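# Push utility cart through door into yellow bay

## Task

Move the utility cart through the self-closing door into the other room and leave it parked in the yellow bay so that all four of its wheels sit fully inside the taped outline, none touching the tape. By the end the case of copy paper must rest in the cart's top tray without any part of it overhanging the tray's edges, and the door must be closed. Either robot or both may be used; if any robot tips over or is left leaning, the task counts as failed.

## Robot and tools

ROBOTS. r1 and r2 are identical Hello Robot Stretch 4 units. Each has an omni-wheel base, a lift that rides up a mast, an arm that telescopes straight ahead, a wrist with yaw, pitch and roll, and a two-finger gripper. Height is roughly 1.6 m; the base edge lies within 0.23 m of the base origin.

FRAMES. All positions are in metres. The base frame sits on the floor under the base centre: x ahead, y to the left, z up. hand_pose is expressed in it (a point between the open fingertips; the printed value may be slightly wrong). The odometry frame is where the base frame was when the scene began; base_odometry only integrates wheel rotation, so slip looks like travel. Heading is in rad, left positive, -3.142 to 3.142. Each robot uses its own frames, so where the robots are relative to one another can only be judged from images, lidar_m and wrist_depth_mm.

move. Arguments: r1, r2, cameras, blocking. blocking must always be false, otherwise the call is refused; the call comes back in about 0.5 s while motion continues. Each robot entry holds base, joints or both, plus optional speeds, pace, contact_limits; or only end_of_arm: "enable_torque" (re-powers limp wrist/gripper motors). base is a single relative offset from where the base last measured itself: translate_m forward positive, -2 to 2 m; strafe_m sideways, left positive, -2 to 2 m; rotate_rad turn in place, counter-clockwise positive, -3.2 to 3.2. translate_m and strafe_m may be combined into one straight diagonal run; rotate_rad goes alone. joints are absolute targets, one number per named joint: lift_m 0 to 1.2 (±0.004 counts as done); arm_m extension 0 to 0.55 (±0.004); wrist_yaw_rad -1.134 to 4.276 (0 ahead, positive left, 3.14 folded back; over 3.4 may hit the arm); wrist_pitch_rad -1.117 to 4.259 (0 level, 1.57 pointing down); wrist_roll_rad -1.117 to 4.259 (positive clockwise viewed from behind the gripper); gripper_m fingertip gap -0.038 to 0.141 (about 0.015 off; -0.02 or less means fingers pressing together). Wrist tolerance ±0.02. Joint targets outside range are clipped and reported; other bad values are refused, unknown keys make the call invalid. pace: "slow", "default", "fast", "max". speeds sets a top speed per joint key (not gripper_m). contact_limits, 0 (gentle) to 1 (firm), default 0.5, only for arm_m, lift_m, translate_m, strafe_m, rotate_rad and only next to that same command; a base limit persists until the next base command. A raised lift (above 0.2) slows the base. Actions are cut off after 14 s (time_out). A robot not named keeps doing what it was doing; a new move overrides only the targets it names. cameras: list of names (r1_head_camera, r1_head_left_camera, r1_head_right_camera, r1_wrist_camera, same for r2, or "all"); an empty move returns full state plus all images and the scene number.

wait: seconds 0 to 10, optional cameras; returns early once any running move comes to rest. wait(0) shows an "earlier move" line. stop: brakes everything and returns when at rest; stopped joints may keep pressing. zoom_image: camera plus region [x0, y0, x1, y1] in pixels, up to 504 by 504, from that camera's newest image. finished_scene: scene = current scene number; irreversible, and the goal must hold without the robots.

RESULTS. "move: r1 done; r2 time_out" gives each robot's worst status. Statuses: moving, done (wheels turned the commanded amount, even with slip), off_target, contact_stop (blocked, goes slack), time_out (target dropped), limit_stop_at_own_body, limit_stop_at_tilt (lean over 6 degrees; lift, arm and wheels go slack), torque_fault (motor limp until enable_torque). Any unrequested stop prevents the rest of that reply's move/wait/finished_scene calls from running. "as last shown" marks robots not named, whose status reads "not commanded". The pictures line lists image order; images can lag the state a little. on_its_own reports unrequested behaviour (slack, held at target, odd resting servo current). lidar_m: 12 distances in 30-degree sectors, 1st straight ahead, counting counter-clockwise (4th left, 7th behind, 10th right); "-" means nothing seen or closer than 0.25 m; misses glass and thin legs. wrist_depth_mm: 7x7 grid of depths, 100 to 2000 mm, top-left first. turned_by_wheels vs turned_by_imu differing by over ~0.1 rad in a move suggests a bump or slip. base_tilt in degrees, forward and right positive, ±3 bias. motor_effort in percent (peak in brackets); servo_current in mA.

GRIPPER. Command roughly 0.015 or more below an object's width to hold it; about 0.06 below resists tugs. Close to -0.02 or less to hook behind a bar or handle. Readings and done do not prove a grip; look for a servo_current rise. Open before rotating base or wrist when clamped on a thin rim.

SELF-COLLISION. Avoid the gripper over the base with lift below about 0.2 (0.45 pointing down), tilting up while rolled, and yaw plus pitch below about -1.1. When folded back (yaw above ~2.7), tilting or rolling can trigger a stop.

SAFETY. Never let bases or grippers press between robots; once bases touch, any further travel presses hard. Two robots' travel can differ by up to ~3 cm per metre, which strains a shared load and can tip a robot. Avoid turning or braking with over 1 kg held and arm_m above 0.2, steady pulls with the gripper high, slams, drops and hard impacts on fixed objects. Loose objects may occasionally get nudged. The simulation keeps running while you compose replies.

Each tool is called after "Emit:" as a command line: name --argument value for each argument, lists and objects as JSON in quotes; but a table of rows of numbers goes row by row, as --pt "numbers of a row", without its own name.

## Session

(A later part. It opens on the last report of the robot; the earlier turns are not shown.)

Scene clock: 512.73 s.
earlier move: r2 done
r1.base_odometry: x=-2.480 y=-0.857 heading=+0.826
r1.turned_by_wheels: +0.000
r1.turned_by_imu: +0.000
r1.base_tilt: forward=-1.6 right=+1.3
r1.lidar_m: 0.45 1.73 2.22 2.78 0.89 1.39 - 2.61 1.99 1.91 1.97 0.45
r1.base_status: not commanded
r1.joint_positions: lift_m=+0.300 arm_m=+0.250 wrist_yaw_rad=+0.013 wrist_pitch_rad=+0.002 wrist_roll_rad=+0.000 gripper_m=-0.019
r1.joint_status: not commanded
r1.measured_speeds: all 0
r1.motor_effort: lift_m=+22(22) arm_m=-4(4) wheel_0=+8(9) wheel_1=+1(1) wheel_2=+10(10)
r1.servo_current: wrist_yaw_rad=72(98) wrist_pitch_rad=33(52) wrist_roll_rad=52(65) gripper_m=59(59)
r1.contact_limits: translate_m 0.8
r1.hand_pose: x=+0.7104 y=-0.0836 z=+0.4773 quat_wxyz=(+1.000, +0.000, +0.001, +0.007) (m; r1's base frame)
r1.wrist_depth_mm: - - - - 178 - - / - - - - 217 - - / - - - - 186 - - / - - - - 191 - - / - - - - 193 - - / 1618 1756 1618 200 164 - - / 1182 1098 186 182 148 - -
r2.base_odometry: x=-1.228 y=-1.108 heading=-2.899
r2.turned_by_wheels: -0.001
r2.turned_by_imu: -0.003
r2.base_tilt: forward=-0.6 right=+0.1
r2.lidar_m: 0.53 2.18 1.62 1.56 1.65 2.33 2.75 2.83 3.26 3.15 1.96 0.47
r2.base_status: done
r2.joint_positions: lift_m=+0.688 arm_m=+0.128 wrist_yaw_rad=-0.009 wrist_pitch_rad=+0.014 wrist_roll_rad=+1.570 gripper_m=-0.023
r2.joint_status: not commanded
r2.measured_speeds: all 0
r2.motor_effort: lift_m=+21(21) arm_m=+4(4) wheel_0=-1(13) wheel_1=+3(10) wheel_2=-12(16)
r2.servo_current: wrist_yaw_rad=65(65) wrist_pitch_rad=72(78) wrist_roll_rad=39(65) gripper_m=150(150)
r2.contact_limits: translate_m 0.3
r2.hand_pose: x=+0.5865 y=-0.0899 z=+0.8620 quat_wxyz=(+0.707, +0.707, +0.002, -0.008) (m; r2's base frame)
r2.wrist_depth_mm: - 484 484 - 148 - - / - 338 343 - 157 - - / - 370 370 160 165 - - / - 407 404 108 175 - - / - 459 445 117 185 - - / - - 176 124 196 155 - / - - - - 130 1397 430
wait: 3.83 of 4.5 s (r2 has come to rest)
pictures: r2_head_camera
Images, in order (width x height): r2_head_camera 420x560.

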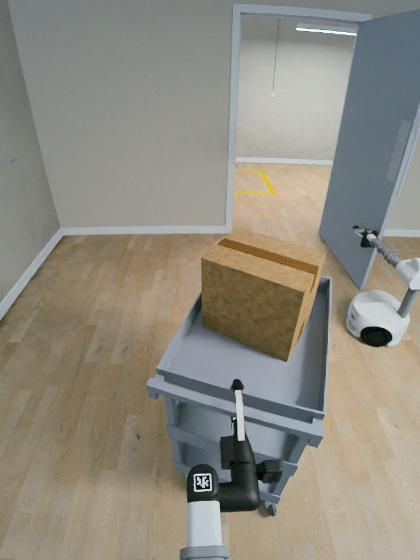

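Emit:
move --blocking false --cameras '[]' --r2 '{"base": {"translate_m": 0.35, "strafe_m": -0.07}, "pace": "slow", "contact_limits": {"translate_m": 0.3}}'

Emit:
wait --seconds 5 --cameras '["r2_head_camera"]'

Scene clock: 521.80 s.
move: r2 moving
r1: as last shown
r1.lidar_m: 0.47 1.71 2.23 1.20 0.90 1.38 - 2.61 2.00 1.92 1.95 0.43
r1.servo_current: wrist_yaw_rad=65(91) wrist_pitch_rad=46(52) wrist_roll_rad=20(59) gripper_m=52(59)
r1.contact_limits: translate_m 0.8
r1.wrist_depth_mm: - - - - 178 - - / - - - - 216 - - / - - - - 185 - - / - - - - 191 - - / - - - - 193 - - / 1618 1756 1618 200 164 - - / 1182 1118 185 181 148 - -
r2.base_odometry: x=-1.241 y=-1.109 heading=-2.899
r2.turned_by_wheels: -0.001
r2.turned_by_imu: +0.000
r2.base_tilt: forward=-0.7 right=+0.1
r2.lidar_m: 0.53 2.20 1.64 1.57 1.65 2.32 2.76 2.91 3.27 3.17 1.91 0.46
r2.base_status: translate_m moving; strafe_m moving
r2.joint_positions: lift_m=+0.688 arm_m=+0.128 wrist_yaw_rad=-0.009 wrist_pitch_rad=+0.014 wrist_roll_rad=+1.570 gripper_m=-0.023
r2.joint_status: not commanded
r2.measured_speeds: translate_m=+0.048 strafe_m=-0.009 rotate_rad=+0.001 lift_m=+0.000 arm_m=+0.000 wrist_yaw_rad=+0.000 wrist_pitch_rad=+0.000 wrist_roll_rad=+0.000
r2.motor_effort: lift_m=+21(21) arm_m=+4(4) wheel_0=+0(7) wheel_1=+3(6) wheel_2=-16(17)
r2.servo_current: wrist_yaw_rad=65(65) wrist_pitch_rad=78(78) wrist_roll_rad=52(52) gripper_m=137(150)
r2.contact_limits: translate_m 0.3
r2.hand_pose: x=+0.5865 y=-0.0900 z=+0.8620 quat_wxyz=(+0.707, +0.707, +0.002, -0.008) (m; r2's base frame)
r2.wrist_depth_mm: - 466 466 - 146 - - / - 336 342 - 155 - - / - 366 370 - 163 - - / - 404 402 107 173 - - / - 462 452 114 185 - - / - - 177 122 196 156 - / - - - - 130 1430 427
pictures: none
No camera images: "cameras" was empty.

Scene clock: 526.13 s.
earlier move: r2 done
r1.base_odometry: x=-2.480 y=-0.857 heading=+0.826
r1.turned_by_wheels: +0.000
r1.turned_by_imu: +0.000
r1.base_tilt: forward=-1.6 right=+1.2
r1.lidar_m: 0.46 1.73 2.23 0.70 0.71 1.51 - 2.59 1.97 1.94 1.95 0.45
r1.base_status: not commanded
r1.joint_positions: lift_m=+0.300 arm_m=+0.250 wrist_yaw_rad=+0.013 wrist_pitch_rad=+0.002 wrist_roll_rad=+0.000 gripper_m=-0.019
r1.joint_status: not commanded
r1.measured_speeds: all 0
r1.motor_effort: lift_m=+22(22) arm_m=-3(4) wheel_0=+8(9) wheel_1=+1(1) wheel_2=+10(10)
r1.servo_current: wrist_yaw_rad=72(111) wrist_pitch_rad=46(52) wrist_roll_rad=52(72) gripper_m=52(65)
r1.contact_limits: translate_m 0.8
r1.hand_pose: x=+0.7104 y=-0.0836 z=+0.4773 quat_wxyz=(+1.000, +0.000, +0.001, +0.007) (m; r1's base frame)
r1.wrist_depth_mm: - - - - 179 - - / - - - - 216 - - / - - - - 186 - - / - - - - 191 - - / - - - - 193 - - / 1537 1756 1618 200 165 - - / 1182 1098 186 181 148 - -
r2.base_odometry: x=-1.585 y=-1.125 heading=-2.898
r2.turned_by_wheels: +0.001
r2.turned_by_imu: +0.002
r2.base_tilt: forward=-0.7 right=+0.1
r2.lidar_m: 0.51 2.26 1.67 1.64 1.75 2.43 3.08 3.25 3.21 3.08 1.48 0.45
r2.base_status: done
r2.joint_positions: lift_m=+0.688 arm_m=+0.128 wrist_yaw_rad=-0.007 wrist_pitch_rad=+0.014 wrist_roll_rad=+1.570 gripper_m=-0.023
r2.joint_status: not commanded
r2.measured_speeds: all 0
r2.motor_effort: lift_m=+21(21) arm_m=+4(4) wheel_0=+6(13) wheel_1=+4(7) wheel_2=-7(17)
r2.servo_current: wrist_yaw_rad=59(72) wrist_pitch_rad=72(85) wrist_roll_rad=52(65) gripper_m=150(150)
r2.contact_limits: translate_m 0.3
r2.hand_pose: x=+0.5867 y=-0.0893 z=+0.8620 quat_wxyz=(+0.707, +0.707, +0.002, -0.007) (m; r2's base frame)
r2.wrist_depth_mm: - 415 415 - 141 - - / 342 332 338 - 150 - - / - 366 373 - 160 - - / - 404 402 102 170 - - / - 462 459 110 181 - - / - - 176 121 196 155 - / - - - - 129 1397 418
wait: 4.33 of 5 s (r2 has come to rest)
pictures: r2_head_camera
Images, in order (width x height): r2_head_camera 420x560.

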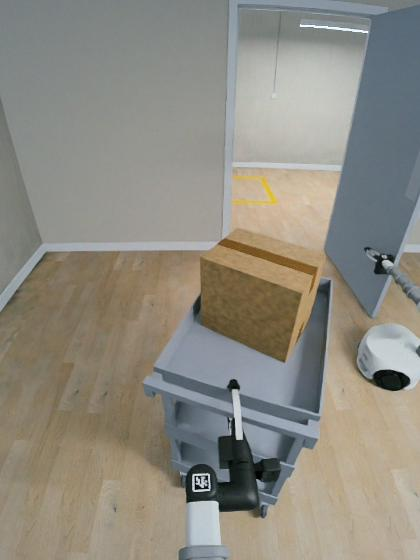

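Emit:
move --blocking false --cameras '[]' --r2 '{"base": {"translate_m": 0.25, "strafe_m": 0.01}, "pace": "slow", "contact_limits": {"translate_m": 0.3}}'

Emit:
wait --seconds 4 --cameras '["r2_head_camera"]'

Scene clock: 540.97 s.
move: r2 moving
r1: as last shown
r1.lidar_m: 0.45 1.74 2.26 0.68 0.71 1.51 - 2.61 2.00 1.92 1.93 0.45
r1.motor_effort: lift_m=+22(22) arm_m=-4(4) wheel_0=+8(8) wheel_1=+1(1) wheel_2=+10(10)
r1.servo_current: wrist_yaw_rad=65(91) wrist_pitch_rad=52(52) wrist_roll_rad=46(59) gripper_m=52(59)
r1.contact_limits: translate_m 0.8
r1.wrist_depth_mm: - - - - 178 - - / - - - - 217 - - / - - - - 186 - - / - - - - 191 - - / - - - - 193 - - / 1576 1708 1618 200 164 - - / 1182 1118 185 182 148 - -
r2.base_odometry: x=-1.597 y=-1.128 heading=-2.899
r2.turned_by_wheels: +0.000
r2.turned_by_imu: +0.001
r2.base_tilt: forward=-0.7 right=+0.0
r2.lidar_m: 0.53 2.26 1.69 1.61 1.75 2.38 3.11 3.25 3.20 3.11 1.51 0.46
r2.base_status: translate_m moving; strafe_m moving
r2.joint_positions: lift_m=+0.688 arm_m=+0.128 wrist_yaw_rad=-0.007 wrist_pitch_rad=+0.014 wrist_roll_rad=+1.570 gripper_m=-0.023
r2.joint_status: not commanded
r2.measured_speeds: translate_m=+0.048 strafe_m=+0.002 rotate_rad=-0.004 lift_m=+0.000 arm_m=+0.000 wrist_yaw_rad=+0.000 wrist_pitch_rad=+0.000 wrist_roll_rad=+0.000
r2.motor_effort: lift_m=+21(21) arm_m=+4(4) wheel_0=+6(11) wheel_1=+7(9) wheel_2=-13(14)
r2.servo_current: wrist_yaw_rad=59(59) wrist_pitch_rad=72(78) wrist_roll_rad=46(52) gripper_m=143(150)
r2.contact_limits: translate_m 0.3
r2.hand_pose: x=+0.5867 y=-0.0893 z=+0.8620 quat_wxyz=(+0.707, +0.707, +0.002, -0.007) (m; r2's base frame)
r2.wrist_depth_mm: - 418 421 - 141 - - / 340 334 338 - 150 - - / - 366 370 - 160 - - / - 404 399 102 171 - - / - 462 452 111 182 - - / - - 176 121 196 154 - / - - - - 129 1397 418
pictures: none
No camera images: "cameras" was empty.

Scene clock: 544.23 s.
earlier move: r2 done
r1.base_odometry: x=-2.480 y=-0.857 heading=+0.826
r1.turned_by_wheels: +0.000
r1.turned_by_imu: +0.000
r1.base_tilt: forward=-1.6 right=+1.2
r1.lidar_m: 0.46 1.74 2.23 0.62 0.80 4.32 - 2.60 2.00 1.93 1.97 0.44
r1.base_status: not commanded
r1.joint_positions: lift_m=+0.300 arm_m=+0.250 wrist_yaw_rad=+0.013 wrist_pitch_rad=+0.002 wrist_roll_rad=+0.000 gripper_m=-0.019
r1.joint_status: not commanded
r1.measured_speeds: all 0
r1.motor_effort: lift_m=+22(22) arm_m=-3(4) wheel_0=+8(9) wheel_1=+1(1) wheel_2=+10(10)
r1.servo_current: wrist_yaw_rad=65(91) wrist_pitch_rad=46(52) wrist_roll_rad=33(78) gripper_m=46(59)
r1.contact_limits: translate_m 0.8
r1.hand_pose: x=+0.7104 y=-0.0836 z=+0.4773 quat_wxyz=(+1.000, +0.000, +0.001, +0.007) (m; r1's base frame)
r1.wrist_depth_mm: - - - - 178 - - / - - - - 216 - - / - - - - 186 - - / - - - - 190 - - / - - - - 194 - - / 1661 1756 1618 200 164 - - / 1182 1118 185 182 148 - -
r2.base_odometry: x=-1.825 y=-1.194 heading=-2.899
r2.turned_by_wheels: -0.001
r2.turned_by_imu: -0.003
r2.base_tilt: forward=-0.7 right=+0.0
r2.lidar_m: 0.54 2.25 1.67 1.60 1.70 2.37 3.35 3.46 3.23 3.13 1.33 0.44
r2.base_status: done
r2.joint_positions: lift_m=+0.688 arm_m=+0.128 wrist_yaw_rad=-0.010 wrist_pitch_rad=+0.014 wrist_roll_rad=+1.570 gripper_m=-0.023
r2.joint_status: not commanded
r2.measured_speeds: all 0
r2.motor_effort: lift_m=+21(21) arm_m=+4(4) wheel_0=-2(11) wheel_1=+3(9) wheel_2=-12(16)
r2.servo_current: wrist_yaw_rad=65(72) wrist_pitch_rad=78(85) wrist_roll_rad=52(65) gripper_m=150(156)
r2.contact_limits: translate_m 0.3
r2.hand_pose: x=+0.5864 y=-0.0903 z=+0.8620 quat_wxyz=(+0.707, +0.707, +0.001, -0.008) (m; r2's base frame)
r2.wrist_depth_mm: - 338 338 - 138 - - / 345 334 340 - 146 - - / - 373 373 - 157 - - / - 418 421 - 168 - - / - 492 466 106 182 - - / - - 180 121 198 155 - / - - - - 211 1397 1118
wait: 3.27 of 4 s (r2 has come to rest)
pictures: r2_head_camera
Images, in order (width x height): r2_head_camera 420x560.

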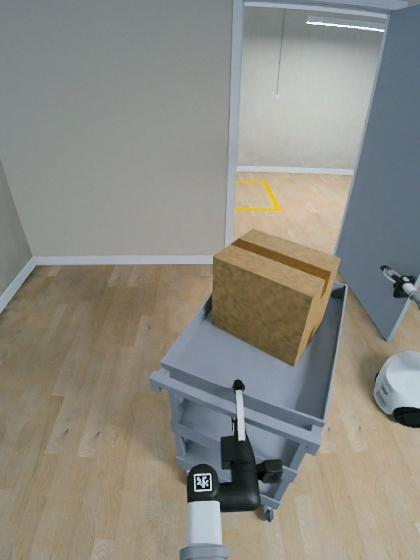

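Emit:
move --blocking false --cameras '[]' --r2 '{"base": {"translate_m": 0.36, "strafe_m": -0.145}, "pace": "slow", "contact_limits": {"translate_m": 0.3}}'

Emit:
wait --seconds 5.2 --cameras '["r2_head_camera", "r1_head_left_camera"]'

Scene clock: 572.53 s.
move: r2 moving
r1: as last shown
r1.base_tilt: forward=-1.6 right=+1.3
r1.lidar_m: 0.46 1.73 1.07 0.62 0.81 4.31 - 2.64 2.00 1.93 1.93 0.44
r1.motor_effort: lift_m=+22(22) arm_m=-4(4) wheel_0=+8(8) wheel_1=+1(1) wheel_2=+10(10)
r1.servo_current: wrist_yaw_rad=91(98) wrist_pitch_rad=33(46) wrist_roll_rad=46(59) gripper_m=52(59)
r1.contact_limits: translate_m 0.8
r1.wrist_depth_mm: - - - - 178 - - / - - - - 216 - - / - - - - 186 - - / - - - - 190 - - / - - - - 193 - - / 1661 1808 1576 200 164 - - / 1138 1098 186 182 148 - -
r2.base_odometry: x=-1.838 y=-1.192 heading=-2.900
r2.turned_by_wheels: -0.001
r2.turned_by_imu: +0.000
r2.base_tilt: forward=-0.6 right=+0.1
r2.lidar_m: 0.51 2.27 1.68 1.64 1.70 2.39 3.41 3.51 3.24 3.12 1.31 0.46
r2.base_status: translate_m moving; strafe_m moving
r2.joint_positions: lift_m=+0.688 arm_m=+0.128 wrist_yaw_rad=-0.010 wrist_pitch_rad=+0.014 wrist_roll_rad=+1.570 gripper_m=-0.023
r2.joint_status: not commanded
r2.measured_speeds: translate_m=+0.048 strafe_m=-0.019 rotate_rad=+0.003 lift_m=+0.000 arm_m=+0.000 wrist_yaw_rad=+0.000 wrist_pitch_rad=+0.000 wrist_roll_rad=+0.000
r2.motor_effort: lift_m=+21(21) arm_m=+4(4) wheel_0=+5(5) wheel_1=+5(5) wheel_2=-15(18)
r2.servo_current: wrist_yaw_rad=59(72) wrist_pitch_rad=72(78) wrist_roll_rad=52(52) gripper_m=150(156)
r2.contact_limits: translate_m 0.3
r2.hand_pose: x=+0.5863 y=-0.0904 z=+0.8620 quat_wxyz=(+0.707, +0.707, +0.001, -0.008) (m; r2's base frame)
r2.wrist_depth_mm: - 332 334 - 135 - - / 343 334 340 - 144 - - / - 370 375 - 154 - - / - 418 421 - 167 - - / - 492 466 - 181 - - / - - 178 119 197 155 - / - - - - 208 1397 1098
pictures: none
No camera images: "cameras" was empty.

Scene clock: 577.13 s.
earlier move: r2 done
r1.base_odometry: x=-2.480 y=-0.857 heading=+0.826
r1.turned_by_wheels: +0.000
r1.turned_by_imu: +0.000
r1.base_tilt: forward=-1.6 right=+1.3
r1.lidar_m: 0.47 1.72 0.64 0.67 1.00 4.30 - 2.58 1.98 1.93 1.95 0.44
r1.base_status: not commanded
r1.joint_positions: lift_m=+0.300 arm_m=+0.250 wrist_yaw_rad=+0.013 wrist_pitch_rad=+0.002 wrist_roll_rad=+0.000 gripper_m=-0.019
r1.joint_status: not commanded
r1.measured_speeds: all 0
r1.motor_effort: lift_m=+22(22) arm_m=-3(4) wheel_0=+8(9) wheel_1=+1(1) wheel_2=+10(10)
r1.servo_current: wrist_yaw_rad=72(98) wrist_pitch_rad=39(59) wrist_roll_rad=59(72) gripper_m=52(59)
r1.contact_limits: translate_m 0.8
r1.hand_pose: x=+0.7104 y=-0.0836 z=+0.4773 quat_wxyz=(+1.000, +0.000, +0.001, +0.007) (m; r1's base frame)
r1.wrist_depth_mm: - - - - 178 - - / - - - - 216 - - / - - - - 186 - - / - - - - 191 - - / - - - - 193 - - / 1618 1756 1576 200 164 - - / 1160 1118 185 183 148 - -
r2.base_odometry: x=-2.209 y=-1.140 heading=-2.898
r2.turned_by_wheels: +0.002
r2.turned_by_imu: +0.004
r2.base_tilt: forward=-0.7 right=+0.0
r2.lidar_m: 0.53 2.22 1.81 1.74 1.84 2.59 3.77 3.92 3.08 2.99 1.01 0.46
r2.base_status: done
r2.joint_positions: lift_m=+0.688 arm_m=+0.128 wrist_yaw_rad=+0.001 wrist_pitch_rad=+0.014 wrist_roll_rad=+1.570 gripper_m=-0.023
r2.joint_status: not commanded
r2.measured_speeds: all 0
r2.motor_effort: lift_m=+21(21) arm_m=+4(4) wheel_0=+8(15) wheel_1=+7(8) wheel_2=-3(18)
r2.servo_current: wrist_yaw_rad=46(85) wrist_pitch_rad=78(78) wrist_roll_rad=52(72) gripper_m=143(156)
r2.contact_limits: translate_m 0.3
r2.hand_pose: x=+0.5873 y=-0.0872 z=+0.8620 quat_wxyz=(+0.707, +0.707, +0.005, -0.005) (m; r2's base frame)
r2.wrist_depth_mm: 1661 366 397 - 138 - - / 329 330 336 - 146 - - / 368 366 368 - 156 - - / - 404 410 - 167 - - / - 455 449 - 180 - - / - 157 178 119 194 158 - / - - - - 129 1336 421
wait: 4.60 of 5.2 s (r2 has come to rest)
pictures: r1_head_left_camera, r2_head_camera
Images, in order (width x height): r1_head_left_camera 420x672, r2_head_camera 420x560.

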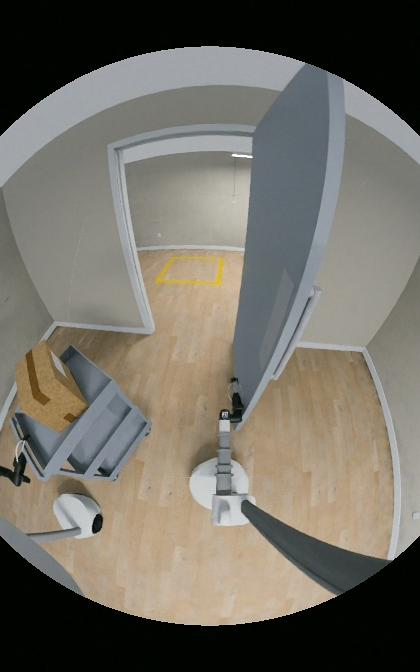

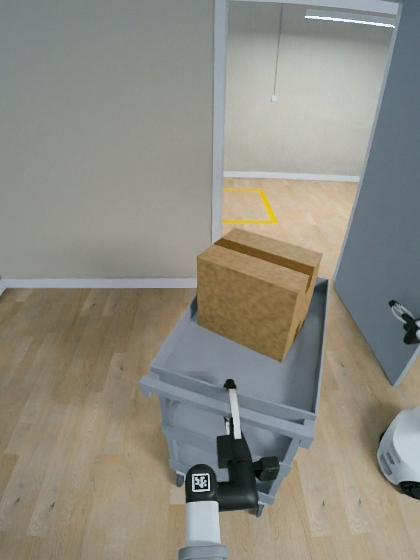

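Emit:
move --blocking false --cameras '[]' --r2 '{"base": {"translate_m": 0.28, "strafe_m": -0.08}, "pace": "slow", "contact_limits": {"translate_m": 0.3}}'

Emit:
wait --seconds 4.3 --cameras '["r2_head_camera", "r1_head_left_camera", "r2_head_left_camera", "r2_head_right_camera"]'

Scene clock: 588.80 s.
move: r2 moving
r1: as last shown
r1.lidar_m: 0.47 1.69 0.65 0.65 0.98 4.30 - 2.61 1.99 1.93 1.96 0.44
r1.motor_effort: lift_m=+22(22) arm_m=-4(4) wheel_0=+8(9) wheel_1=+1(1) wheel_2=+10(10)
r1.servo_current: wrist_yaw_rad=91(91) wrist_pitch_rad=39(52) wrist_roll_rad=65(65) gripper_m=52(59)
r1.contact_limits: translate_m 0.8
r1.wrist_depth_mm: - - - - 178 - - / - - - - 216 - - / - - - - 186 - - / - - - - 191 - - / - - - - 194 - - / 1618 1808 1576 200 164 - - / 1182 1118 185 182 148 - -
r2.base_odometry: x=-2.222 y=-1.139 heading=-2.898
r2.turned_by_wheels: +0.001
r2.turned_by_imu: +0.001
r2.base_tilt: forward=-0.7 right=+0.1
r2.lidar_m: 0.49 2.22 1.79 1.74 1.85 2.58 3.79 3.89 3.08 3.00 1.01 0.46
r2.base_status: translate_m moving; strafe_m moving
r2.joint_positions: lift_m=+0.688 arm_m=+0.128 wrist_yaw_rad=+0.001 wrist_pitch_rad=+0.014 wrist_roll_rad=+1.570 gripper_m=-0.023
r2.joint_status: not commanded
r2.measured_speeds: translate_m=+0.048 strafe_m=-0.013 rotate_rad=+0.002 lift_m=+0.000 arm_m=+0.000 wrist_yaw_rad=+0.000 wrist_pitch_rad=+0.000 wrist_roll_rad=+0.000
r2.motor_effort: lift_m=+21(21) arm_m=+4(4) wheel_0=+11(15) wheel_1=+6(8) wheel_2=-9(9)
r2.servo_current: wrist_yaw_rad=46(52) wrist_pitch_rad=65(78) wrist_roll_rad=46(59) gripper_m=156(156)
r2.contact_limits: translate_m 0.3
r2.hand_pose: x=+0.5873 y=-0.0872 z=+0.8620 quat_wxyz=(+0.707, +0.707, +0.005, -0.005) (m; r2's base frame)
r2.wrist_depth_mm: 1661 404 404 - 139 - - / 327 330 334 - 147 - - / 375 364 368 - 156 - - / - 404 404 - 167 - - / - 455 452 108 180 - - / - 157 179 119 195 158 - / - - - - 129 159 421
pictures: none
No camera images: "cameras" was empty.

Scene clock: 592.47 s.
earlier move: r2 done
r1.base_odometry: x=-2.480 y=-0.857 heading=+0.826
r1.turned_by_wheels: +0.000
r1.turned_by_imu: +0.000
r1.base_tilt: forward=-1.6 right=+1.3
r1.lidar_m: 0.44 0.74 0.68 0.68 0.84 4.27 - 2.58 1.99 1.90 1.96 0.44
r1.base_status: not commanded
r1.joint_positions: lift_m=+0.300 arm_m=+0.250 wrist_yaw_rad=+0.013 wrist_pitch_rad=+0.002 wrist_roll_rad=+0.000 gripper_m=-0.019
r1.joint_status: not commanded
r1.measured_speeds: all 0
r1.motor_effort: lift_m=+22(22) arm_m=-4(4) wheel_0=+8(9) wheel_1=+1(1) wheel_2=+10(10)
r1.servo_current: wrist_yaw_rad=85(98) wrist_pitch_rad=39(52) wrist_roll_rad=39(65) gripper_m=52(59)
r1.contact_limits: translate_m 0.8
r1.hand_pose: x=+0.7104 y=-0.0836 z=+0.4773 quat_wxyz=(+1.000, +0.000, +0.001, +0.007) (m; r1's base frame)
r1.wrist_depth_mm: - - - - 178 - - / - - - - 217 - - / - - - - 186 - - / - - - - 191 - - / - - - - 193 - - / 1618 1756 1618 200 164 - - / 1182 1098 185 181 148 - -
r2.base_odometry: x=-2.499 y=-1.129 heading=-2.899
r2.turned_by_wheels: -0.001
r2.turned_by_imu: -0.001
r2.base_tilt: forward=-0.7 right=+0.1
r2.lidar_m: 0.49 1.92 1.87 1.83 1.94 2.69 4.08 4.05 3.03 0.86 0.84 0.46
r2.base_status: done
r2.joint_positions: lift_m=+0.688 arm_m=+0.128 wrist_yaw_rad=+0.000 wrist_pitch_rad=+0.014 wrist_roll_rad=+1.571 gripper_m=-0.023
r2.joint_status: not commanded
r2.measured_speeds: all 0
r2.motor_effort: lift_m=+21(21) arm_m=+4(4) wheel_0=+3(16) wheel_1=+3(8) wheel_2=-9(12)
r2.servo_current: wrist_yaw_rad=52(59) wrist_pitch_rad=65(78) wrist_roll_rad=46(65) gripper_m=150(156)
r2.contact_limits: translate_m 0.3
r2.hand_pose: x=+0.5872 y=-0.0875 z=+0.8620 quat_wxyz=(+0.707, +0.707, +0.005, -0.005) (m; r2's base frame)
r2.wrist_depth_mm: - - - - 146 - - / 1464 342 345 - 156 - - / - 364 368 - 163 - - / - 402 394 106 173 - - / - 439 445 113 183 - - / - 473 176 121 194 157 - / - - - - 130 1308 433
wait: 3.67 of 4.3 s (r2 has come to rest)
pictures: r1_head_left_camera, r2_head_camera, r2_head_left_camera, r2_head_right_camera
Images, in order (width x height): r1_head_left_camera 420x672, r2_head_camera 420x560, r2_head_left_camera 420x672, r2_head_right_camera 420x672.

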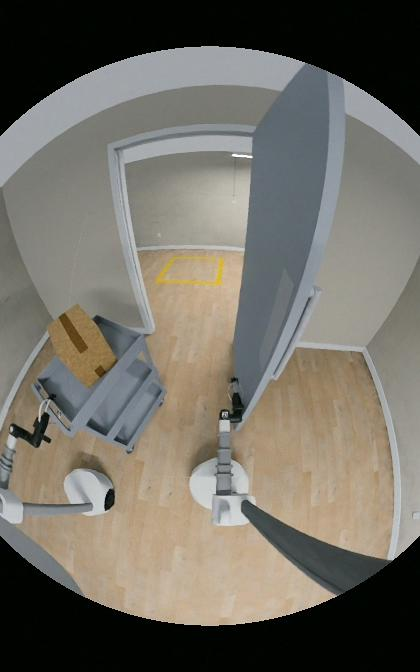

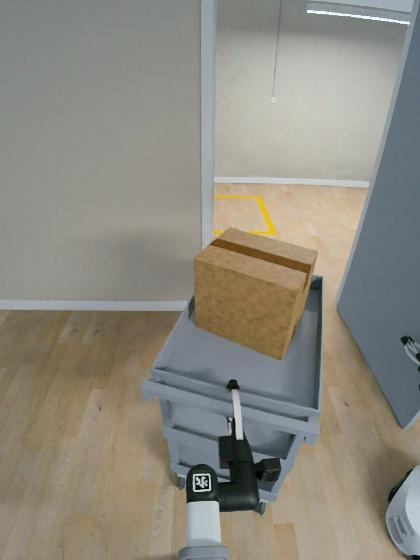

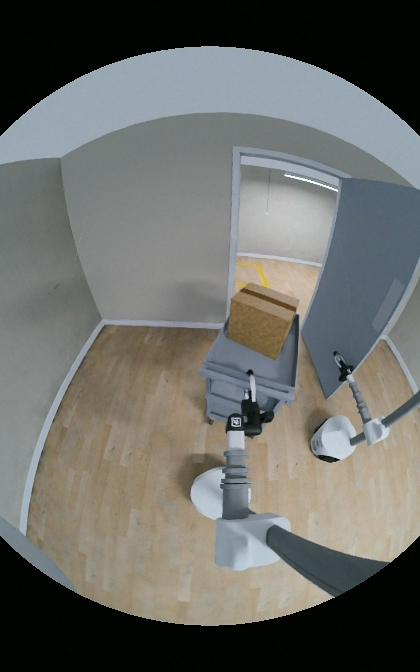

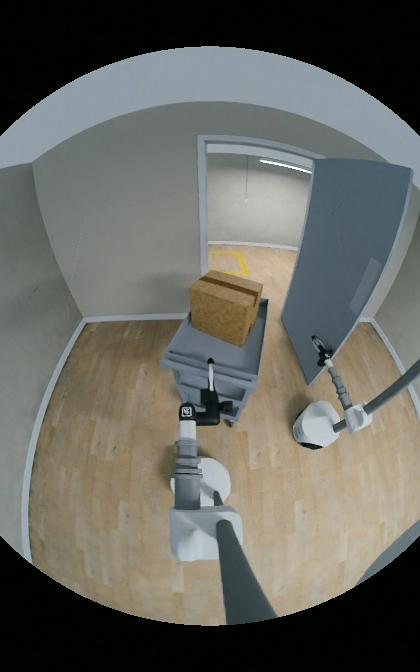

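Emit:
move --blocking false --cameras '[]' --r2 '{"base": {"translate_m": 0.2, "strafe_m": 0.035}, "pace": "slow", "contact_limits": {"translate_m": 0.3}}'

Emit:
wait --seconds 3.2 --cameras '["r2_head_camera", "r1_head_left_camera", "r2_head_left_camera"]'

Scene clock: 609.57 s.
move: r2 moving
r1: as last shown
r1.lidar_m: 0.47 0.76 0.68 0.69 0.85 4.29 - 2.60 1.96 1.92 1.92 0.44
r1.servo_current: wrist_yaw_rad=78(91) wrist_pitch_rad=33(52) wrist_roll_rad=59(59) gripper_m=52(59)
r1.contact_limits: translate_m 0.8
r1.wrist_depth_mm: - - - - 177 - - / - - - - 217 - - / - - - - 186 - - / - - - - 191 - - / - - - - 193 - - / 1661 1756 1537 201 164 - - / 1182 1098 186 182 148 - -
r2.base_odometry: x=-2.511 y=-1.135 heading=-2.899
r2.turned_by_wheels: +0.000
r2.turned_by_imu: +0.000
r2.base_tilt: forward=-0.7 right=+0.1
r2.lidar_m: 0.48 1.91 1.89 1.80 1.94 2.67 4.13 4.02 3.03 0.84 0.82 0.46
r2.base_status: translate_m moving; strafe_m moving
r2.joint_positions: lift_m=+0.688 arm_m=+0.128 wrist_yaw_rad=-0.003 wrist_pitch_rad=+0.014 wrist_roll_rad=+1.571 gripper_m=-0.023
r2.joint_status: not commanded
r2.measured_speeds: translate_m=+0.048 strafe_m=+0.009 rotate_rad=-0.001 lift_m=+0.000 arm_m=+0.000 wrist_yaw_rad=-0.005 wrist_pitch_rad=+0.000 wrist_roll_rad=+0.000
r2.motor_effort: lift_m=+21(21) arm_m=+4(4) wheel_0=+0(7) wheel_1=+8(8) wheel_2=-14(15)
r2.servo_current: wrist_yaw_rad=59(59) wrist_pitch_rad=72(78) wrist_roll_rad=46(52) gripper_m=143(150)
r2.contact_limits: translate_m 0.3
r2.hand_pose: x=+0.5870 y=-0.0883 z=+0.8620 quat_wxyz=(+0.707, +0.707, +0.004, -0.006) (m; r2's base frame)
r2.wrist_depth_mm: - - - - 147 - - / 1464 340 345 - 156 - - / - 364 364 - 163 - - / - 402 394 107 172 - - / - 436 439 113 182 - - / - 469 177 122 193 156 - / - - - - 130 1336 430
pictures: none
No camera images: "cameras" was empty.

Scene clock: 612.37 s.
earlier move: r2 done
r1.base_odometry: x=-2.480 y=-0.857 heading=+0.826
r1.turned_by_wheels: +0.000
r1.turned_by_imu: +0.000
r1.base_tilt: forward=-1.6 right=+1.2
r1.lidar_m: 0.43 0.81 0.77 0.80 0.93 4.29 - 2.59 2.00 1.92 1.98 0.46
r1.base_status: not commanded
r1.joint_positions: lift_m=+0.300 arm_m=+0.250 wrist_yaw_rad=+0.013 wrist_pitch_rad=+0.002 wrist_roll_rad=+0.000 gripper_m=-0.019
r1.joint_status: not commanded
r1.measured_speeds: all 0
r1.motor_effort: lift_m=+22(22) arm_m=-4(4) wheel_0=+8(9) wheel_1=+1(1) wheel_2=+10(10)
r1.servo_current: wrist_yaw_rad=78(98) wrist_pitch_rad=39(52) wrist_roll_rad=39(65) gripper_m=59(65)
r1.contact_limits: translate_m 0.8
r1.hand_pose: x=+0.7104 y=-0.0836 z=+0.4773 quat_wxyz=(+1.000, +0.000, +0.001, +0.007) (m; r1's base frame)
r1.wrist_depth_mm: - - - - 178 - - / - - - - 217 - - / - - - - 186 - - / - - - - 191 - - / - - - - 193 - - / 1618 1756 1576 200 165 - - / 1160 1118 185 182 148 - -
r2.base_odometry: x=-2.685 y=-1.211 heading=-2.900
r2.turned_by_wheels: -0.001
r2.turned_by_imu: -0.002
r2.base_tilt: forward=-0.7 right=+0.1
r2.lidar_m: 0.53 1.73 1.81 1.78 1.89 2.63 - 4.10 3.07 0.82 0.88 0.46
r2.base_status: done
r2.joint_positions: lift_m=+0.688 arm_m=+0.128 wrist_yaw_rad=-0.009 wrist_pitch_rad=+0.014 wrist_roll_rad=+1.571 gripper_m=-0.023
r2.joint_status: not commanded
r2.measured_speeds: all 0
r2.motor_effort: lift_m=+21(21) arm_m=+4(4) wheel_0=-4(9) wheel_1=+1(8) wheel_2=-13(16)
r2.servo_current: wrist_yaw_rad=65(72) wrist_pitch_rad=78(85) wrist_roll_rad=33(59) gripper_m=137(156)
r2.contact_limits: translate_m 0.3
r2.hand_pose: x=+0.5864 y=-0.0901 z=+0.8620 quat_wxyz=(+0.707, +0.707, +0.002, -0.008) (m; r2's base frame)
r2.wrist_depth_mm: - 368 366 - 140 - - / - 336 340 - 149 - - / - 370 375 - 159 - - / - 410 407 102 170 - - / - 466 462 110 182 - - / - - 169 122 198 154 - / - - - - 129 1336 430
wait: 2.80 of 3.2 s (r2 has come to rest)
pictures: r1_head_left_camera, r2_head_camera, r2_head_left_camera
Images, in order (width x height): r1_head_left_camera 420x672, r2_head_camera 420x560, r2_head_left_camera 420x672.

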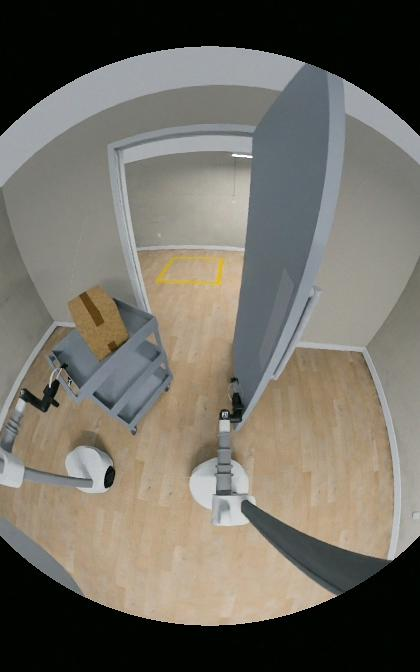

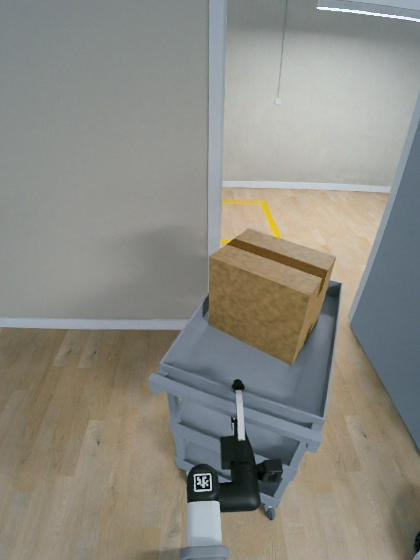

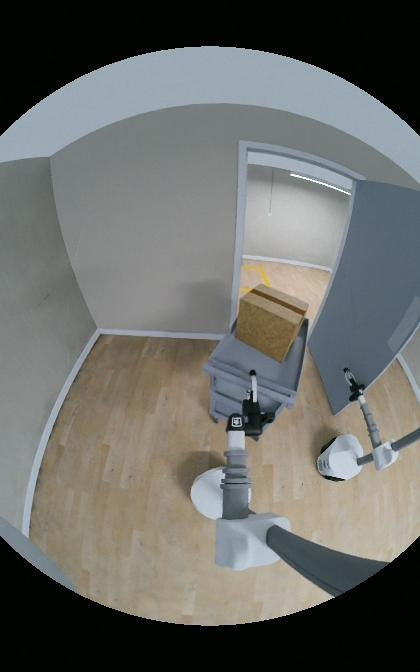

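Emit:
move --blocking false --cameras '[]' --r2 '{"base": {"translate_m": 0.16, "strafe_m": 0.0}, "pace": "slow", "contact_limits": {"translate_m": 0.3}}'

Emit:
wait --seconds 3 --cameras '["r2_head_camera", "r1_head_left_camera", "r1_head_right_camera", "r2_head_left_camera"]'

Scene clock: 624.10 s.
move: r2 moving
r1: as last shown
r1.base_tilt: forward=-1.6 right=+1.3
r1.lidar_m: 0.43 0.82 0.77 0.80 0.94 4.28 - 2.59 1.98 1.93 1.96 0.42
r1.servo_current: wrist_yaw_rad=72(98) wrist_pitch_rad=46(46) wrist_roll_rad=52(72) gripper_m=46(59)
r1.contact_limits: translate_m 0.8
r1.wrist_depth_mm: - - - - 177 - - / - - - - 217 - - / - - - - 186 - - / - - - - 191 - - / - - - - 193 - - / 1618 1708 1576 200 164 - - / 1182 1118 185 182 148 - -
r2.base_odometry: x=-2.697 y=-1.214 heading=-2.901
r2.turned_by_wheels: -0.001
r2.turned_by_imu: +0.000
r2.base_tilt: forward=-0.6 right=+0.1
r2.lidar_m: 0.51 1.69 1.80 1.77 1.88 2.62 - 4.11 3.07 0.81 0.90 0.46
r2.base_status: translate_m moving; strafe_m moving
r2.joint_positions: lift_m=+0.688 arm_m=+0.128 wrist_yaw_rad=-0.010 wrist_pitch_rad=+0.014 wrist_roll_rad=+1.571 gripper_m=-0.023
r2.joint_status: not commanded
r2.measured_speeds: translate_m=+0.048 strafe_m=+0.000 rotate_rad=+0.001 lift_m=+0.000 arm_m=+0.000 wrist_yaw_rad=+0.000 wrist_pitch_rad=+0.000 wrist_roll_rad=+0.000
r2.motor_effort: lift_m=+21(21) arm_m=+3(4) wheel_0=+0(4) wheel_1=+4(5) wheel_2=-16(17)
r2.servo_current: wrist_yaw_rad=65(72) wrist_pitch_rad=72(78) wrist_roll_rad=46(65) gripper_m=143(150)
r2.contact_limits: translate_m 0.3
r2.hand_pose: x=+0.5864 y=-0.0902 z=+0.8620 quat_wxyz=(+0.707, +0.707, +0.001, -0.008) (m; r2's base frame)
r2.wrist_depth_mm: - 362 359 - 140 - - / 343 334 342 - 147 - - / - 370 373 - 157 - - / - 413 413 - 169 - - / - 466 469 109 182 - - / - - 169 121 198 155 - / - - - - 208 1308 430
pictures: none
No camera images: "cameras" was empty.

Scene clock: 626.47 s.
earlier move: r2 done
r1.base_odometry: x=-2.480 y=-0.857 heading=+0.826
r1.turned_by_wheels: +0.000
r1.turned_by_imu: +0.000
r1.base_tilt: forward=-1.6 right=+1.3
r1.lidar_m: 0.47 0.88 0.85 0.80 2.96 4.26 - 2.61 1.98 1.93 1.96 0.45
r1.base_status: not commanded
r1.joint_positions: lift_m=+0.300 arm_m=+0.250 wrist_yaw_rad=+0.013 wrist_pitch_rad=+0.002 wrist_roll_rad=+0.000 gripper_m=-0.019
r1.joint_status: not commanded
r1.measured_speeds: all 0
r1.motor_effort: lift_m=+22(22) arm_m=-4(4) wheel_0=+8(9) wheel_1=+1(1) wheel_2=+10(10)
r1.servo_current: wrist_yaw_rad=72(104) wrist_pitch_rad=46(52) wrist_roll_rad=46(72) gripper_m=52(65)
r1.contact_limits: translate_m 0.8
r1.hand_pose: x=+0.7104 y=-0.0836 z=+0.4773 quat_wxyz=(+1.000, +0.000, +0.001, +0.007) (m; r1's base frame)
r1.wrist_depth_mm: - - - - 177 - - / - - - - 217 - - / - - - - 186 - - / - - - - 191 - - / - - - - 193 - - / 1618 1756 1618 200 164 - - / 1182 1118 185 182 149 - -
r2.base_odometry: x=-2.840 y=-1.249 heading=-2.900
r2.turned_by_wheels: +0.001
r2.turned_by_imu: +0.001
r2.base_tilt: forward=-0.7 right=+0.1
r2.lidar_m: 0.51 1.55 1.84 1.78 1.87 2.64 - 4.09 3.08 0.82 1.02 0.44
r2.base_status: done
r2.joint_positions: lift_m=+0.688 arm_m=+0.128 wrist_yaw_rad=-0.010 wrist_pitch_rad=+0.014 wrist_roll_rad=+1.571 gripper_m=-0.023
r2.joint_status: not commanded
r2.measured_speeds: all 0
r2.motor_effort: lift_m=+21(21) arm_m=+3(4) wheel_0=+3(11) wheel_1=+3(6) wheel_2=-7(17)
r2.servo_current: wrist_yaw_rad=52(72) wrist_pitch_rad=78(78) wrist_roll_rad=46(65) gripper_m=143(150)
r2.contact_limits: translate_m 0.3
r2.hand_pose: x=+0.5864 y=-0.0902 z=+0.8620 quat_wxyz=(+0.707, +0.707, +0.001, -0.008) (m; r2's base frame)
r2.wrist_depth_mm: 307 309 315 - 130 - - / 342 332 334 - 140 - - / - 373 377 - 150 - - / - 421 430 - 165 - - / - 473 477 - 181 - - / - - 175 112 197 155 - / - - - - 211 155 407
wait: 2.37 of 3 s (r2 has come to rest)
pictures: r1_head_left_camera, r1_head_right_camera, r2_head_camera, r2_head_left_camera
Images, in order (width x height): r1_head_left_camera 420x672, r1_head_right_camera 420x672, r2_head_camera 420x560, r2_head_left_camera 420x672.

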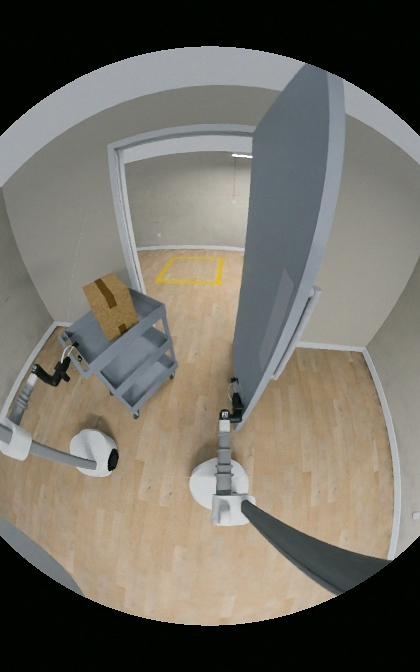

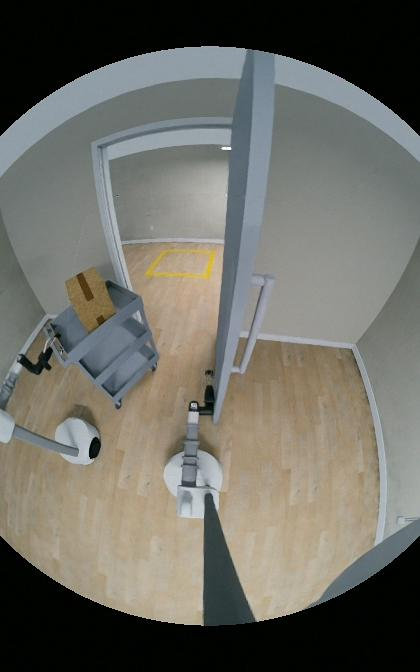

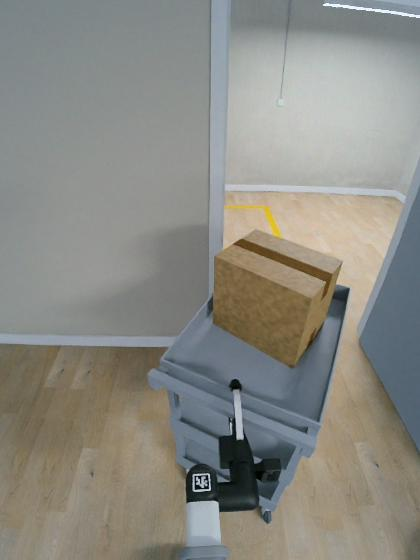

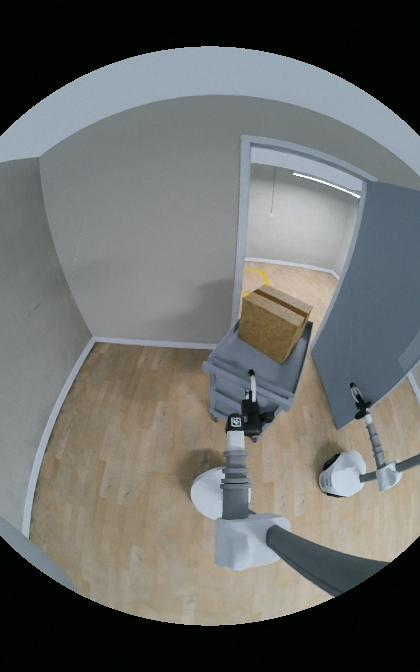

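Emit:
move --blocking false --cameras '[]' --r2 '{"base": {"translate_m": 0.2, "strafe_m": -0.08}, "pace": "slow", "contact_limits": {"translate_m": 0.25}}'

Emit:
wait --seconds 3.4 --cameras '["r2_head_camera", "r1_head_left_camera", "r1_head_right_camera", "r2_head_right_camera"]'

Scene clock: 648.20 s.
move: r2 moving
r1: as last shown
r1.lidar_m: 0.45 0.89 0.83 0.80 2.97 4.26 - 2.58 2.00 1.94 1.93 0.44
r1.servo_current: wrist_yaw_rad=78(98) wrist_pitch_rad=39(46) wrist_roll_rad=52(59) gripper_m=46(59)
r1.contact_limits: translate_m 0.8
r1.wrist_depth_mm: - - - - 178 - - / - - - - 216 - - / - - - - 186 - - / - - - - 190 - - / - - - - 194 - - / 1618 1756 1576 200 164 - - / 1138 1118 185 181 148 - -
r2.base_odometry: x=-2.853 y=-1.248 heading=-2.900
r2.turned_by_wheels: +0.000
r2.turned_by_imu: +0.001
r2.base_tilt: forward=-0.7 right=+0.1
r2.lidar_m: 0.52 1.55 1.85 1.77 1.88 2.63 - 4.08 3.05 0.81 1.02 0.44
r2.base_status: translate_m moving; strafe_m moving
r2.joint_positions: lift_m=+0.688 arm_m=+0.128 wrist_yaw_rad=-0.010 wrist_pitch_rad=+0.014 wrist_roll_rad=+1.571 gripper_m=-0.023
r2.joint_status: not commanded
r2.measured_speeds: translate_m=+0.049 strafe_m=-0.021 rotate_rad=+0.000 lift_m=+0.000 arm_m=+0.000 wrist_yaw_rad=+0.000 wrist_pitch_rad=+0.000 wrist_roll_rad=+0.000
r2.motor_effort: lift_m=+21(21) arm_m=+4(4) wheel_0=+10(13) wheel_1=+5(5) wheel_2=-12(13)
r2.servo_current: wrist_yaw_rad=65(65) wrist_pitch_rad=72(72) wrist_roll_rad=46(59) gripper_m=137(156)
r2.contact_limits: translate_m 0.25
r2.hand_pose: x=+0.5864 y=-0.0902 z=+0.8620 quat_wxyz=(+0.707, +0.707, +0.001, -0.008) (m; r2's base frame)
r2.wrist_depth_mm: 307 309 314 - 127 - - / 342 332 342 - 139 - - / - 373 375 - 150 - - / - 421 430 - 163 - - / - 473 477 - 179 - - / - - 176 110 197 156 473 / - - - - 210 152 -
pictures: none
No camera images: "cameras" was empty.

Scene clock: 651.07 s.
earlier move: r2 done
r1.base_odometry: x=-2.480 y=-0.857 heading=+0.826
r1.turned_by_wheels: +0.000
r1.turned_by_imu: +0.000
r1.base_tilt: forward=-1.6 right=+1.3
r1.lidar_m: 0.44 0.91 0.76 0.75 2.96 4.28 - 2.60 1.96 1.92 1.96 0.43
r1.base_status: not commanded
r1.joint_positions: lift_m=+0.300 arm_m=+0.250 wrist_yaw_rad=+0.013 wrist_pitch_rad=+0.002 wrist_roll_rad=+0.000 gripper_m=-0.019
r1.joint_status: not commanded
r1.measured_speeds: all 0
r1.motor_effort: lift_m=+22(22) arm_m=-3(4) wheel_0=+8(9) wheel_1=+1(1) wheel_2=+10(10)
r1.servo_current: wrist_yaw_rad=85(98) wrist_pitch_rad=46(52) wrist_roll_rad=39(72) gripper_m=59(65)
r1.contact_limits: translate_m 0.8
r1.hand_pose: x=+0.7104 y=-0.0836 z=+0.4773 quat_wxyz=(+1.000, +0.000, +0.001, +0.007) (m; r1's base frame)
r1.wrist_depth_mm: - - - - 178 - - / 1138 - - - 216 - - / - - - - 186 - - / - - - - 191 - - / - - - - 193 - - / 1576 1808 1618 200 165 - - / - 759 185 182 148 - -
r2.base_odometry: x=-3.053 y=-1.220 heading=-2.899
r2.turned_by_wheels: +0.000
r2.turned_by_imu: +0.002
r2.base_tilt: forward=-0.6 right=+0.0
r2.lidar_m: 0.52 1.33 1.90 1.83 1.93 2.74 - 4.02 0.77 0.76 1.01 0.44
r2.base_status: done
r2.joint_positions: lift_m=+0.688 arm_m=+0.128 wrist_yaw_rad=-0.002 wrist_pitch_rad=+0.014 wrist_roll_rad=+1.571 gripper_m=-0.023
r2.joint_status: not commanded
r2.measured_speeds: all 0
r2.motor_effort: lift_m=+21(21) arm_m=+4(4) wheel_0=+6(14) wheel_1=+5(7) wheel_2=-4(13)
r2.servo_current: wrist_yaw_rad=52(72) wrist_pitch_rad=72(78) wrist_roll_rad=52(59) gripper_m=143(156)
r2.contact_limits: translate_m 0.25
r2.hand_pose: x=+0.5871 y=-0.0881 z=+0.8620 quat_wxyz=(+0.707, +0.707, +0.004, -0.006) (m; r2's base frame)
r2.wrist_depth_mm: 366 332 330 - 132 - - / 340 330 336 - 141 - - / - 368 373 - 152 - - / - 418 418 - 164 - - / - 462 462 - 179 - - / - - 175 112 195 156 - / - - - - 128 - -
wait: 2.87 of 3.4 s (r2 has come to rest)
pictures: r1_head_left_camera, r1_head_right_camera, r2_head_camera, r2_head_right_camera
Images, in order (width x height): r1_head_left_camera 420x672, r1_head_right_camera 420x672, r2_head_camera 420x560, r2_head_right_camera 420x672.

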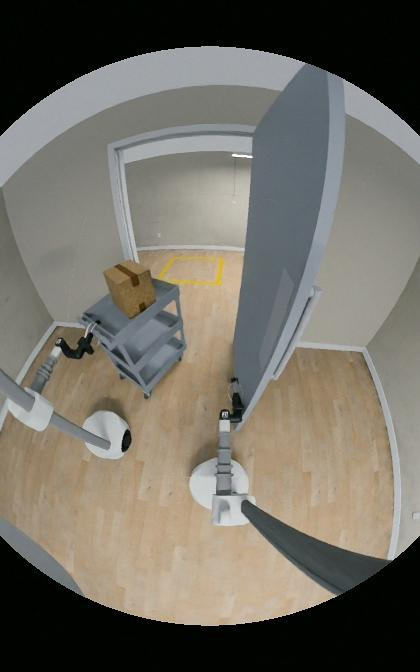

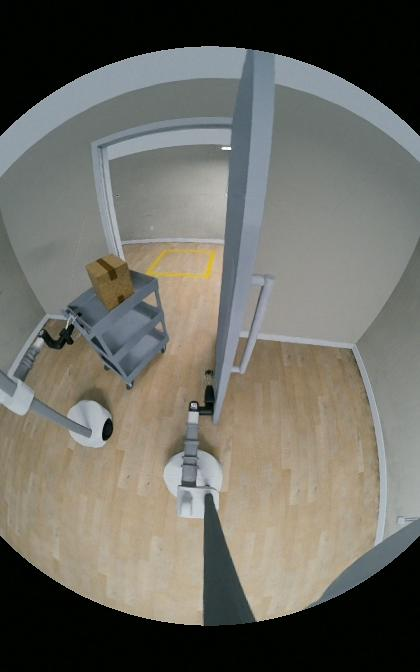

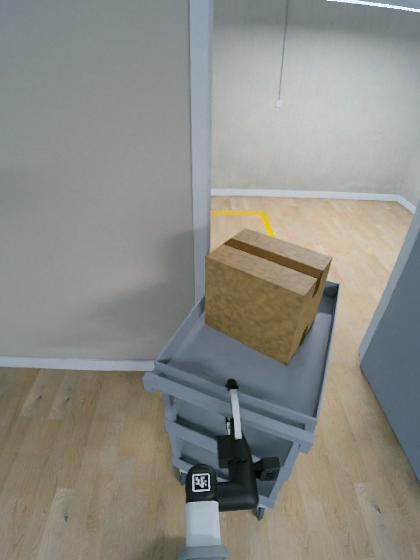

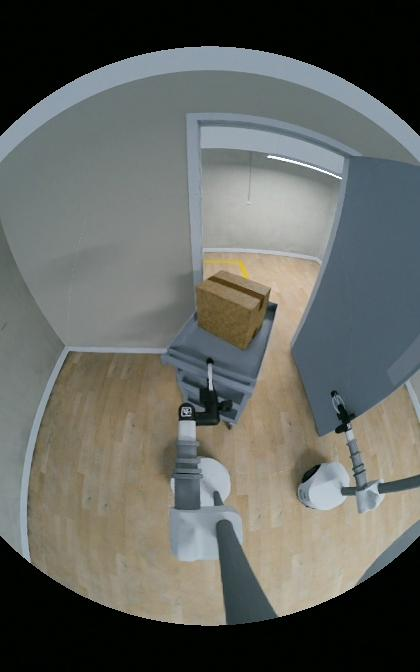

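Emit:
move --blocking false --cameras '[]' --r2 '{"base": {"translate_m": 0.22, "strafe_m": -0.095}, "pace": "slow", "contact_limits": {"translate_m": 0.25}}'

Emit:
wait --seconds 3.6 --cameras '["r2_head_camera", "r1_head_left_camera", "r1_head_right_camera", "r2_head_right_camera"]'

Scene clock: 664.23 s.
move: r2 moving
r1: as last shown
r1.base_tilt: forward=-1.6 right=+1.2
r1.lidar_m: 0.44 0.92 0.75 0.77 2.96 4.30 - 2.61 2.01 1.90 1.94 0.44
r1.motor_effort: lift_m=+22(22) arm_m=-4(4) wheel_0=+8(8) wheel_1=+1(1) wheel_2=+10(10)
r1.servo_current: wrist_yaw_rad=72(104) wrist_pitch_rad=46(46) wrist_roll_rad=33(65) gripper_m=52(59)
r1.contact_limits: translate_m 0.8
r1.wrist_depth_mm: - - - - 177 - - / 750 - - - 217 - - / - - - - 186 - - / - - - - 191 - - / - - - - 194 - - / 1618 1756 1537 200 164 - - / - 768 185 182 148 - -
r2.base_odometry: x=-3.066 y=-1.217 heading=-2.899
r2.turned_by_wheels: +0.001
r2.turned_by_imu: +0.001
r2.base_tilt: forward=-0.7 right=+0.1
r2.lidar_m: 0.51 1.32 1.89 1.83 1.97 2.72 - 3.97 0.77 0.76 1.00 0.45
r2.base_status: translate_m moving; strafe_m moving
r2.joint_positions: lift_m=+0.688 arm_m=+0.128 wrist_yaw_rad=-0.002 wrist_pitch_rad=+0.014 wrist_roll_rad=+1.571 gripper_m=-0.023
r2.joint_status: not commanded
r2.measured_speeds: translate_m=+0.049 strafe_m=-0.022 rotate_rad=+0.001 lift_m=+0.000 arm_m=+0.000 wrist_yaw_rad=+0.000 wrist_pitch_rad=+0.000 wrist_roll_rad=+0.000
r2.motor_effort: lift_m=+21(21) arm_m=+4(4) wheel_0=+9(11) wheel_1=+8(8) wheel_2=-10(11)
r2.servo_current: wrist_yaw_rad=46(59) wrist_pitch_rad=78(78) wrist_roll_rad=52(52) gripper_m=137(150)
r2.contact_limits: translate_m 0.25
r2.hand_pose: x=+0.5871 y=-0.0881 z=+0.8620 quat_wxyz=(+0.707, +0.707, +0.004, -0.006) (m; r2's base frame)
r2.wrist_depth_mm: 366 334 332 - 132 - - / 340 330 340 - 141 - - / - 366 370 - 152 - - / - 410 418 - 164 - - / - 469 469 - 179 - - / - - 175 - 195 156 - / - - - - 128 - -
pictures: none
No camera images: "cameras" was empty.

Scene clock: 667.33 s.
earlier move: r2 done
r1.base_odometry: x=-2.480 y=-0.857 heading=+0.826
r1.turned_by_wheels: +0.000
r1.turned_by_imu: +0.000
r1.base_tilt: forward=-1.6 right=+1.3
r1.lidar_m: 0.46 1.02 0.72 2.78 2.95 4.26 - 2.60 1.96 1.93 1.94 0.45
r1.base_status: not commanded
r1.joint_positions: lift_m=+0.300 arm_m=+0.250 wrist_yaw_rad=+0.013 wrist_pitch_rad=+0.002 wrist_roll_rad=+0.000 gripper_m=-0.019
r1.joint_status: not commanded
r1.measured_speeds: all 0
r1.motor_effort: lift_m=+22(22) arm_m=-4(4) wheel_0=+9(9) wheel_1=+1(1) wheel_2=+10(10)
r1.servo_current: wrist_yaw_rad=98(104) wrist_pitch_rad=39(52) wrist_roll_rad=39(72) gripper_m=46(65)
r1.contact_limits: translate_m 0.8
r1.hand_pose: x=+0.7104 y=-0.0836 z=+0.4773 quat_wxyz=(+1.000, +0.000, +0.001, +0.007) (m; r1's base frame)
r1.wrist_depth_mm: - - - - 178 - - / - - - - 216 - - / - - - - 186 - - / - - - - 190 - - / - - - - 193 - - / 1182 1983 1576 200 165 - - / - 137 185 182 148 - -
r2.base_odometry: x=-3.289 y=-1.180 heading=-2.898
r2.turned_by_wheels: +0.000
r2.turned_by_imu: +0.003
r2.base_tilt: forward=-0.6 right=+0.1
r2.lidar_m: 0.50 0.60 1.56 1.95 2.03 2.87 - 3.85 0.73 0.78 0.92 0.43
r2.base_status: done
r2.joint_positions: lift_m=+0.688 arm_m=+0.128 wrist_yaw_rad=+0.004 wrist_pitch_rad=+0.014 wrist_roll_rad=+1.571 gripper_m=-0.023
r2.joint_status: not commanded
r2.measured_speeds: all 0
r2.motor_effort: lift_m=+21(21) arm_m=+3(4) wheel_0=+10(16) wheel_1=+7(8) wheel_2=-1(11)
r2.servo_current: wrist_yaw_rad=46(65) wrist_pitch_rad=78(78) wrist_roll_rad=59(59) gripper_m=143(156)
r2.contact_limits: translate_m 0.25
r2.hand_pose: x=+0.5876 y=-0.0864 z=+0.8620 quat_wxyz=(+0.707, +0.707, +0.006, -0.004) (m; r2's base frame)
r2.wrist_depth_mm: - 397 399 - 137 - - / 338 329 332 - 145 - - / - 364 370 - 154 - - / - 402 410 - 166 - - / - 466 449 - 179 - - / - 157 178 117 192 162 - / - - - - 203 150 -
wait: 3.10 of 3.6 s (r2 has come to rest)
pictures: r1_head_left_camera, r1_head_right_camera, r2_head_camera, r2_head_right_camera
Images, in order (width x height): r1_head_left_camera 420x672, r1_head_right_camera 420x672, r2_head_camera 420x560, r2_head_right_camera 420x672.

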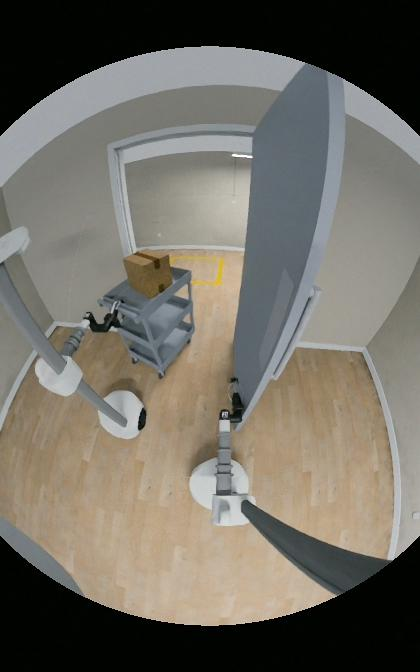

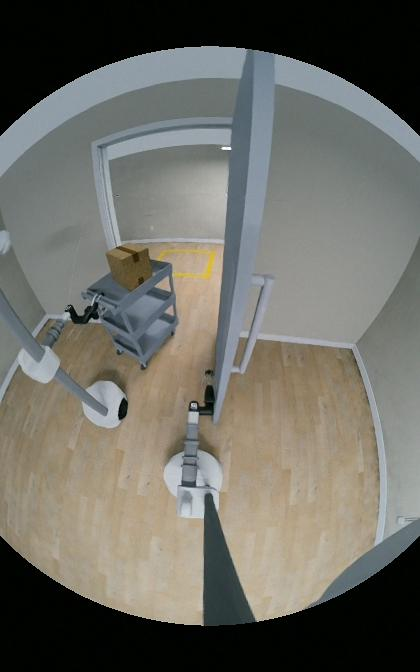

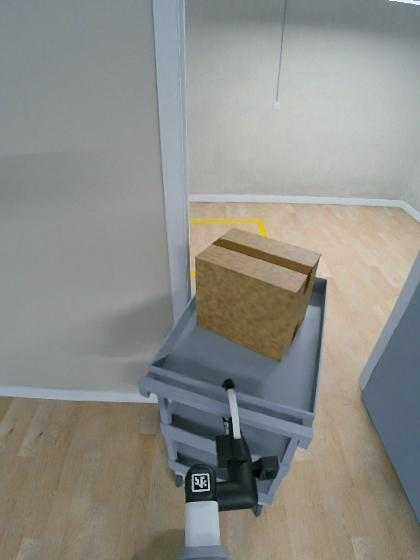

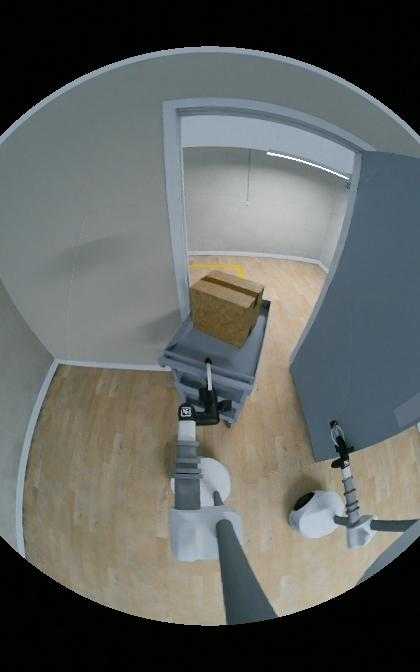

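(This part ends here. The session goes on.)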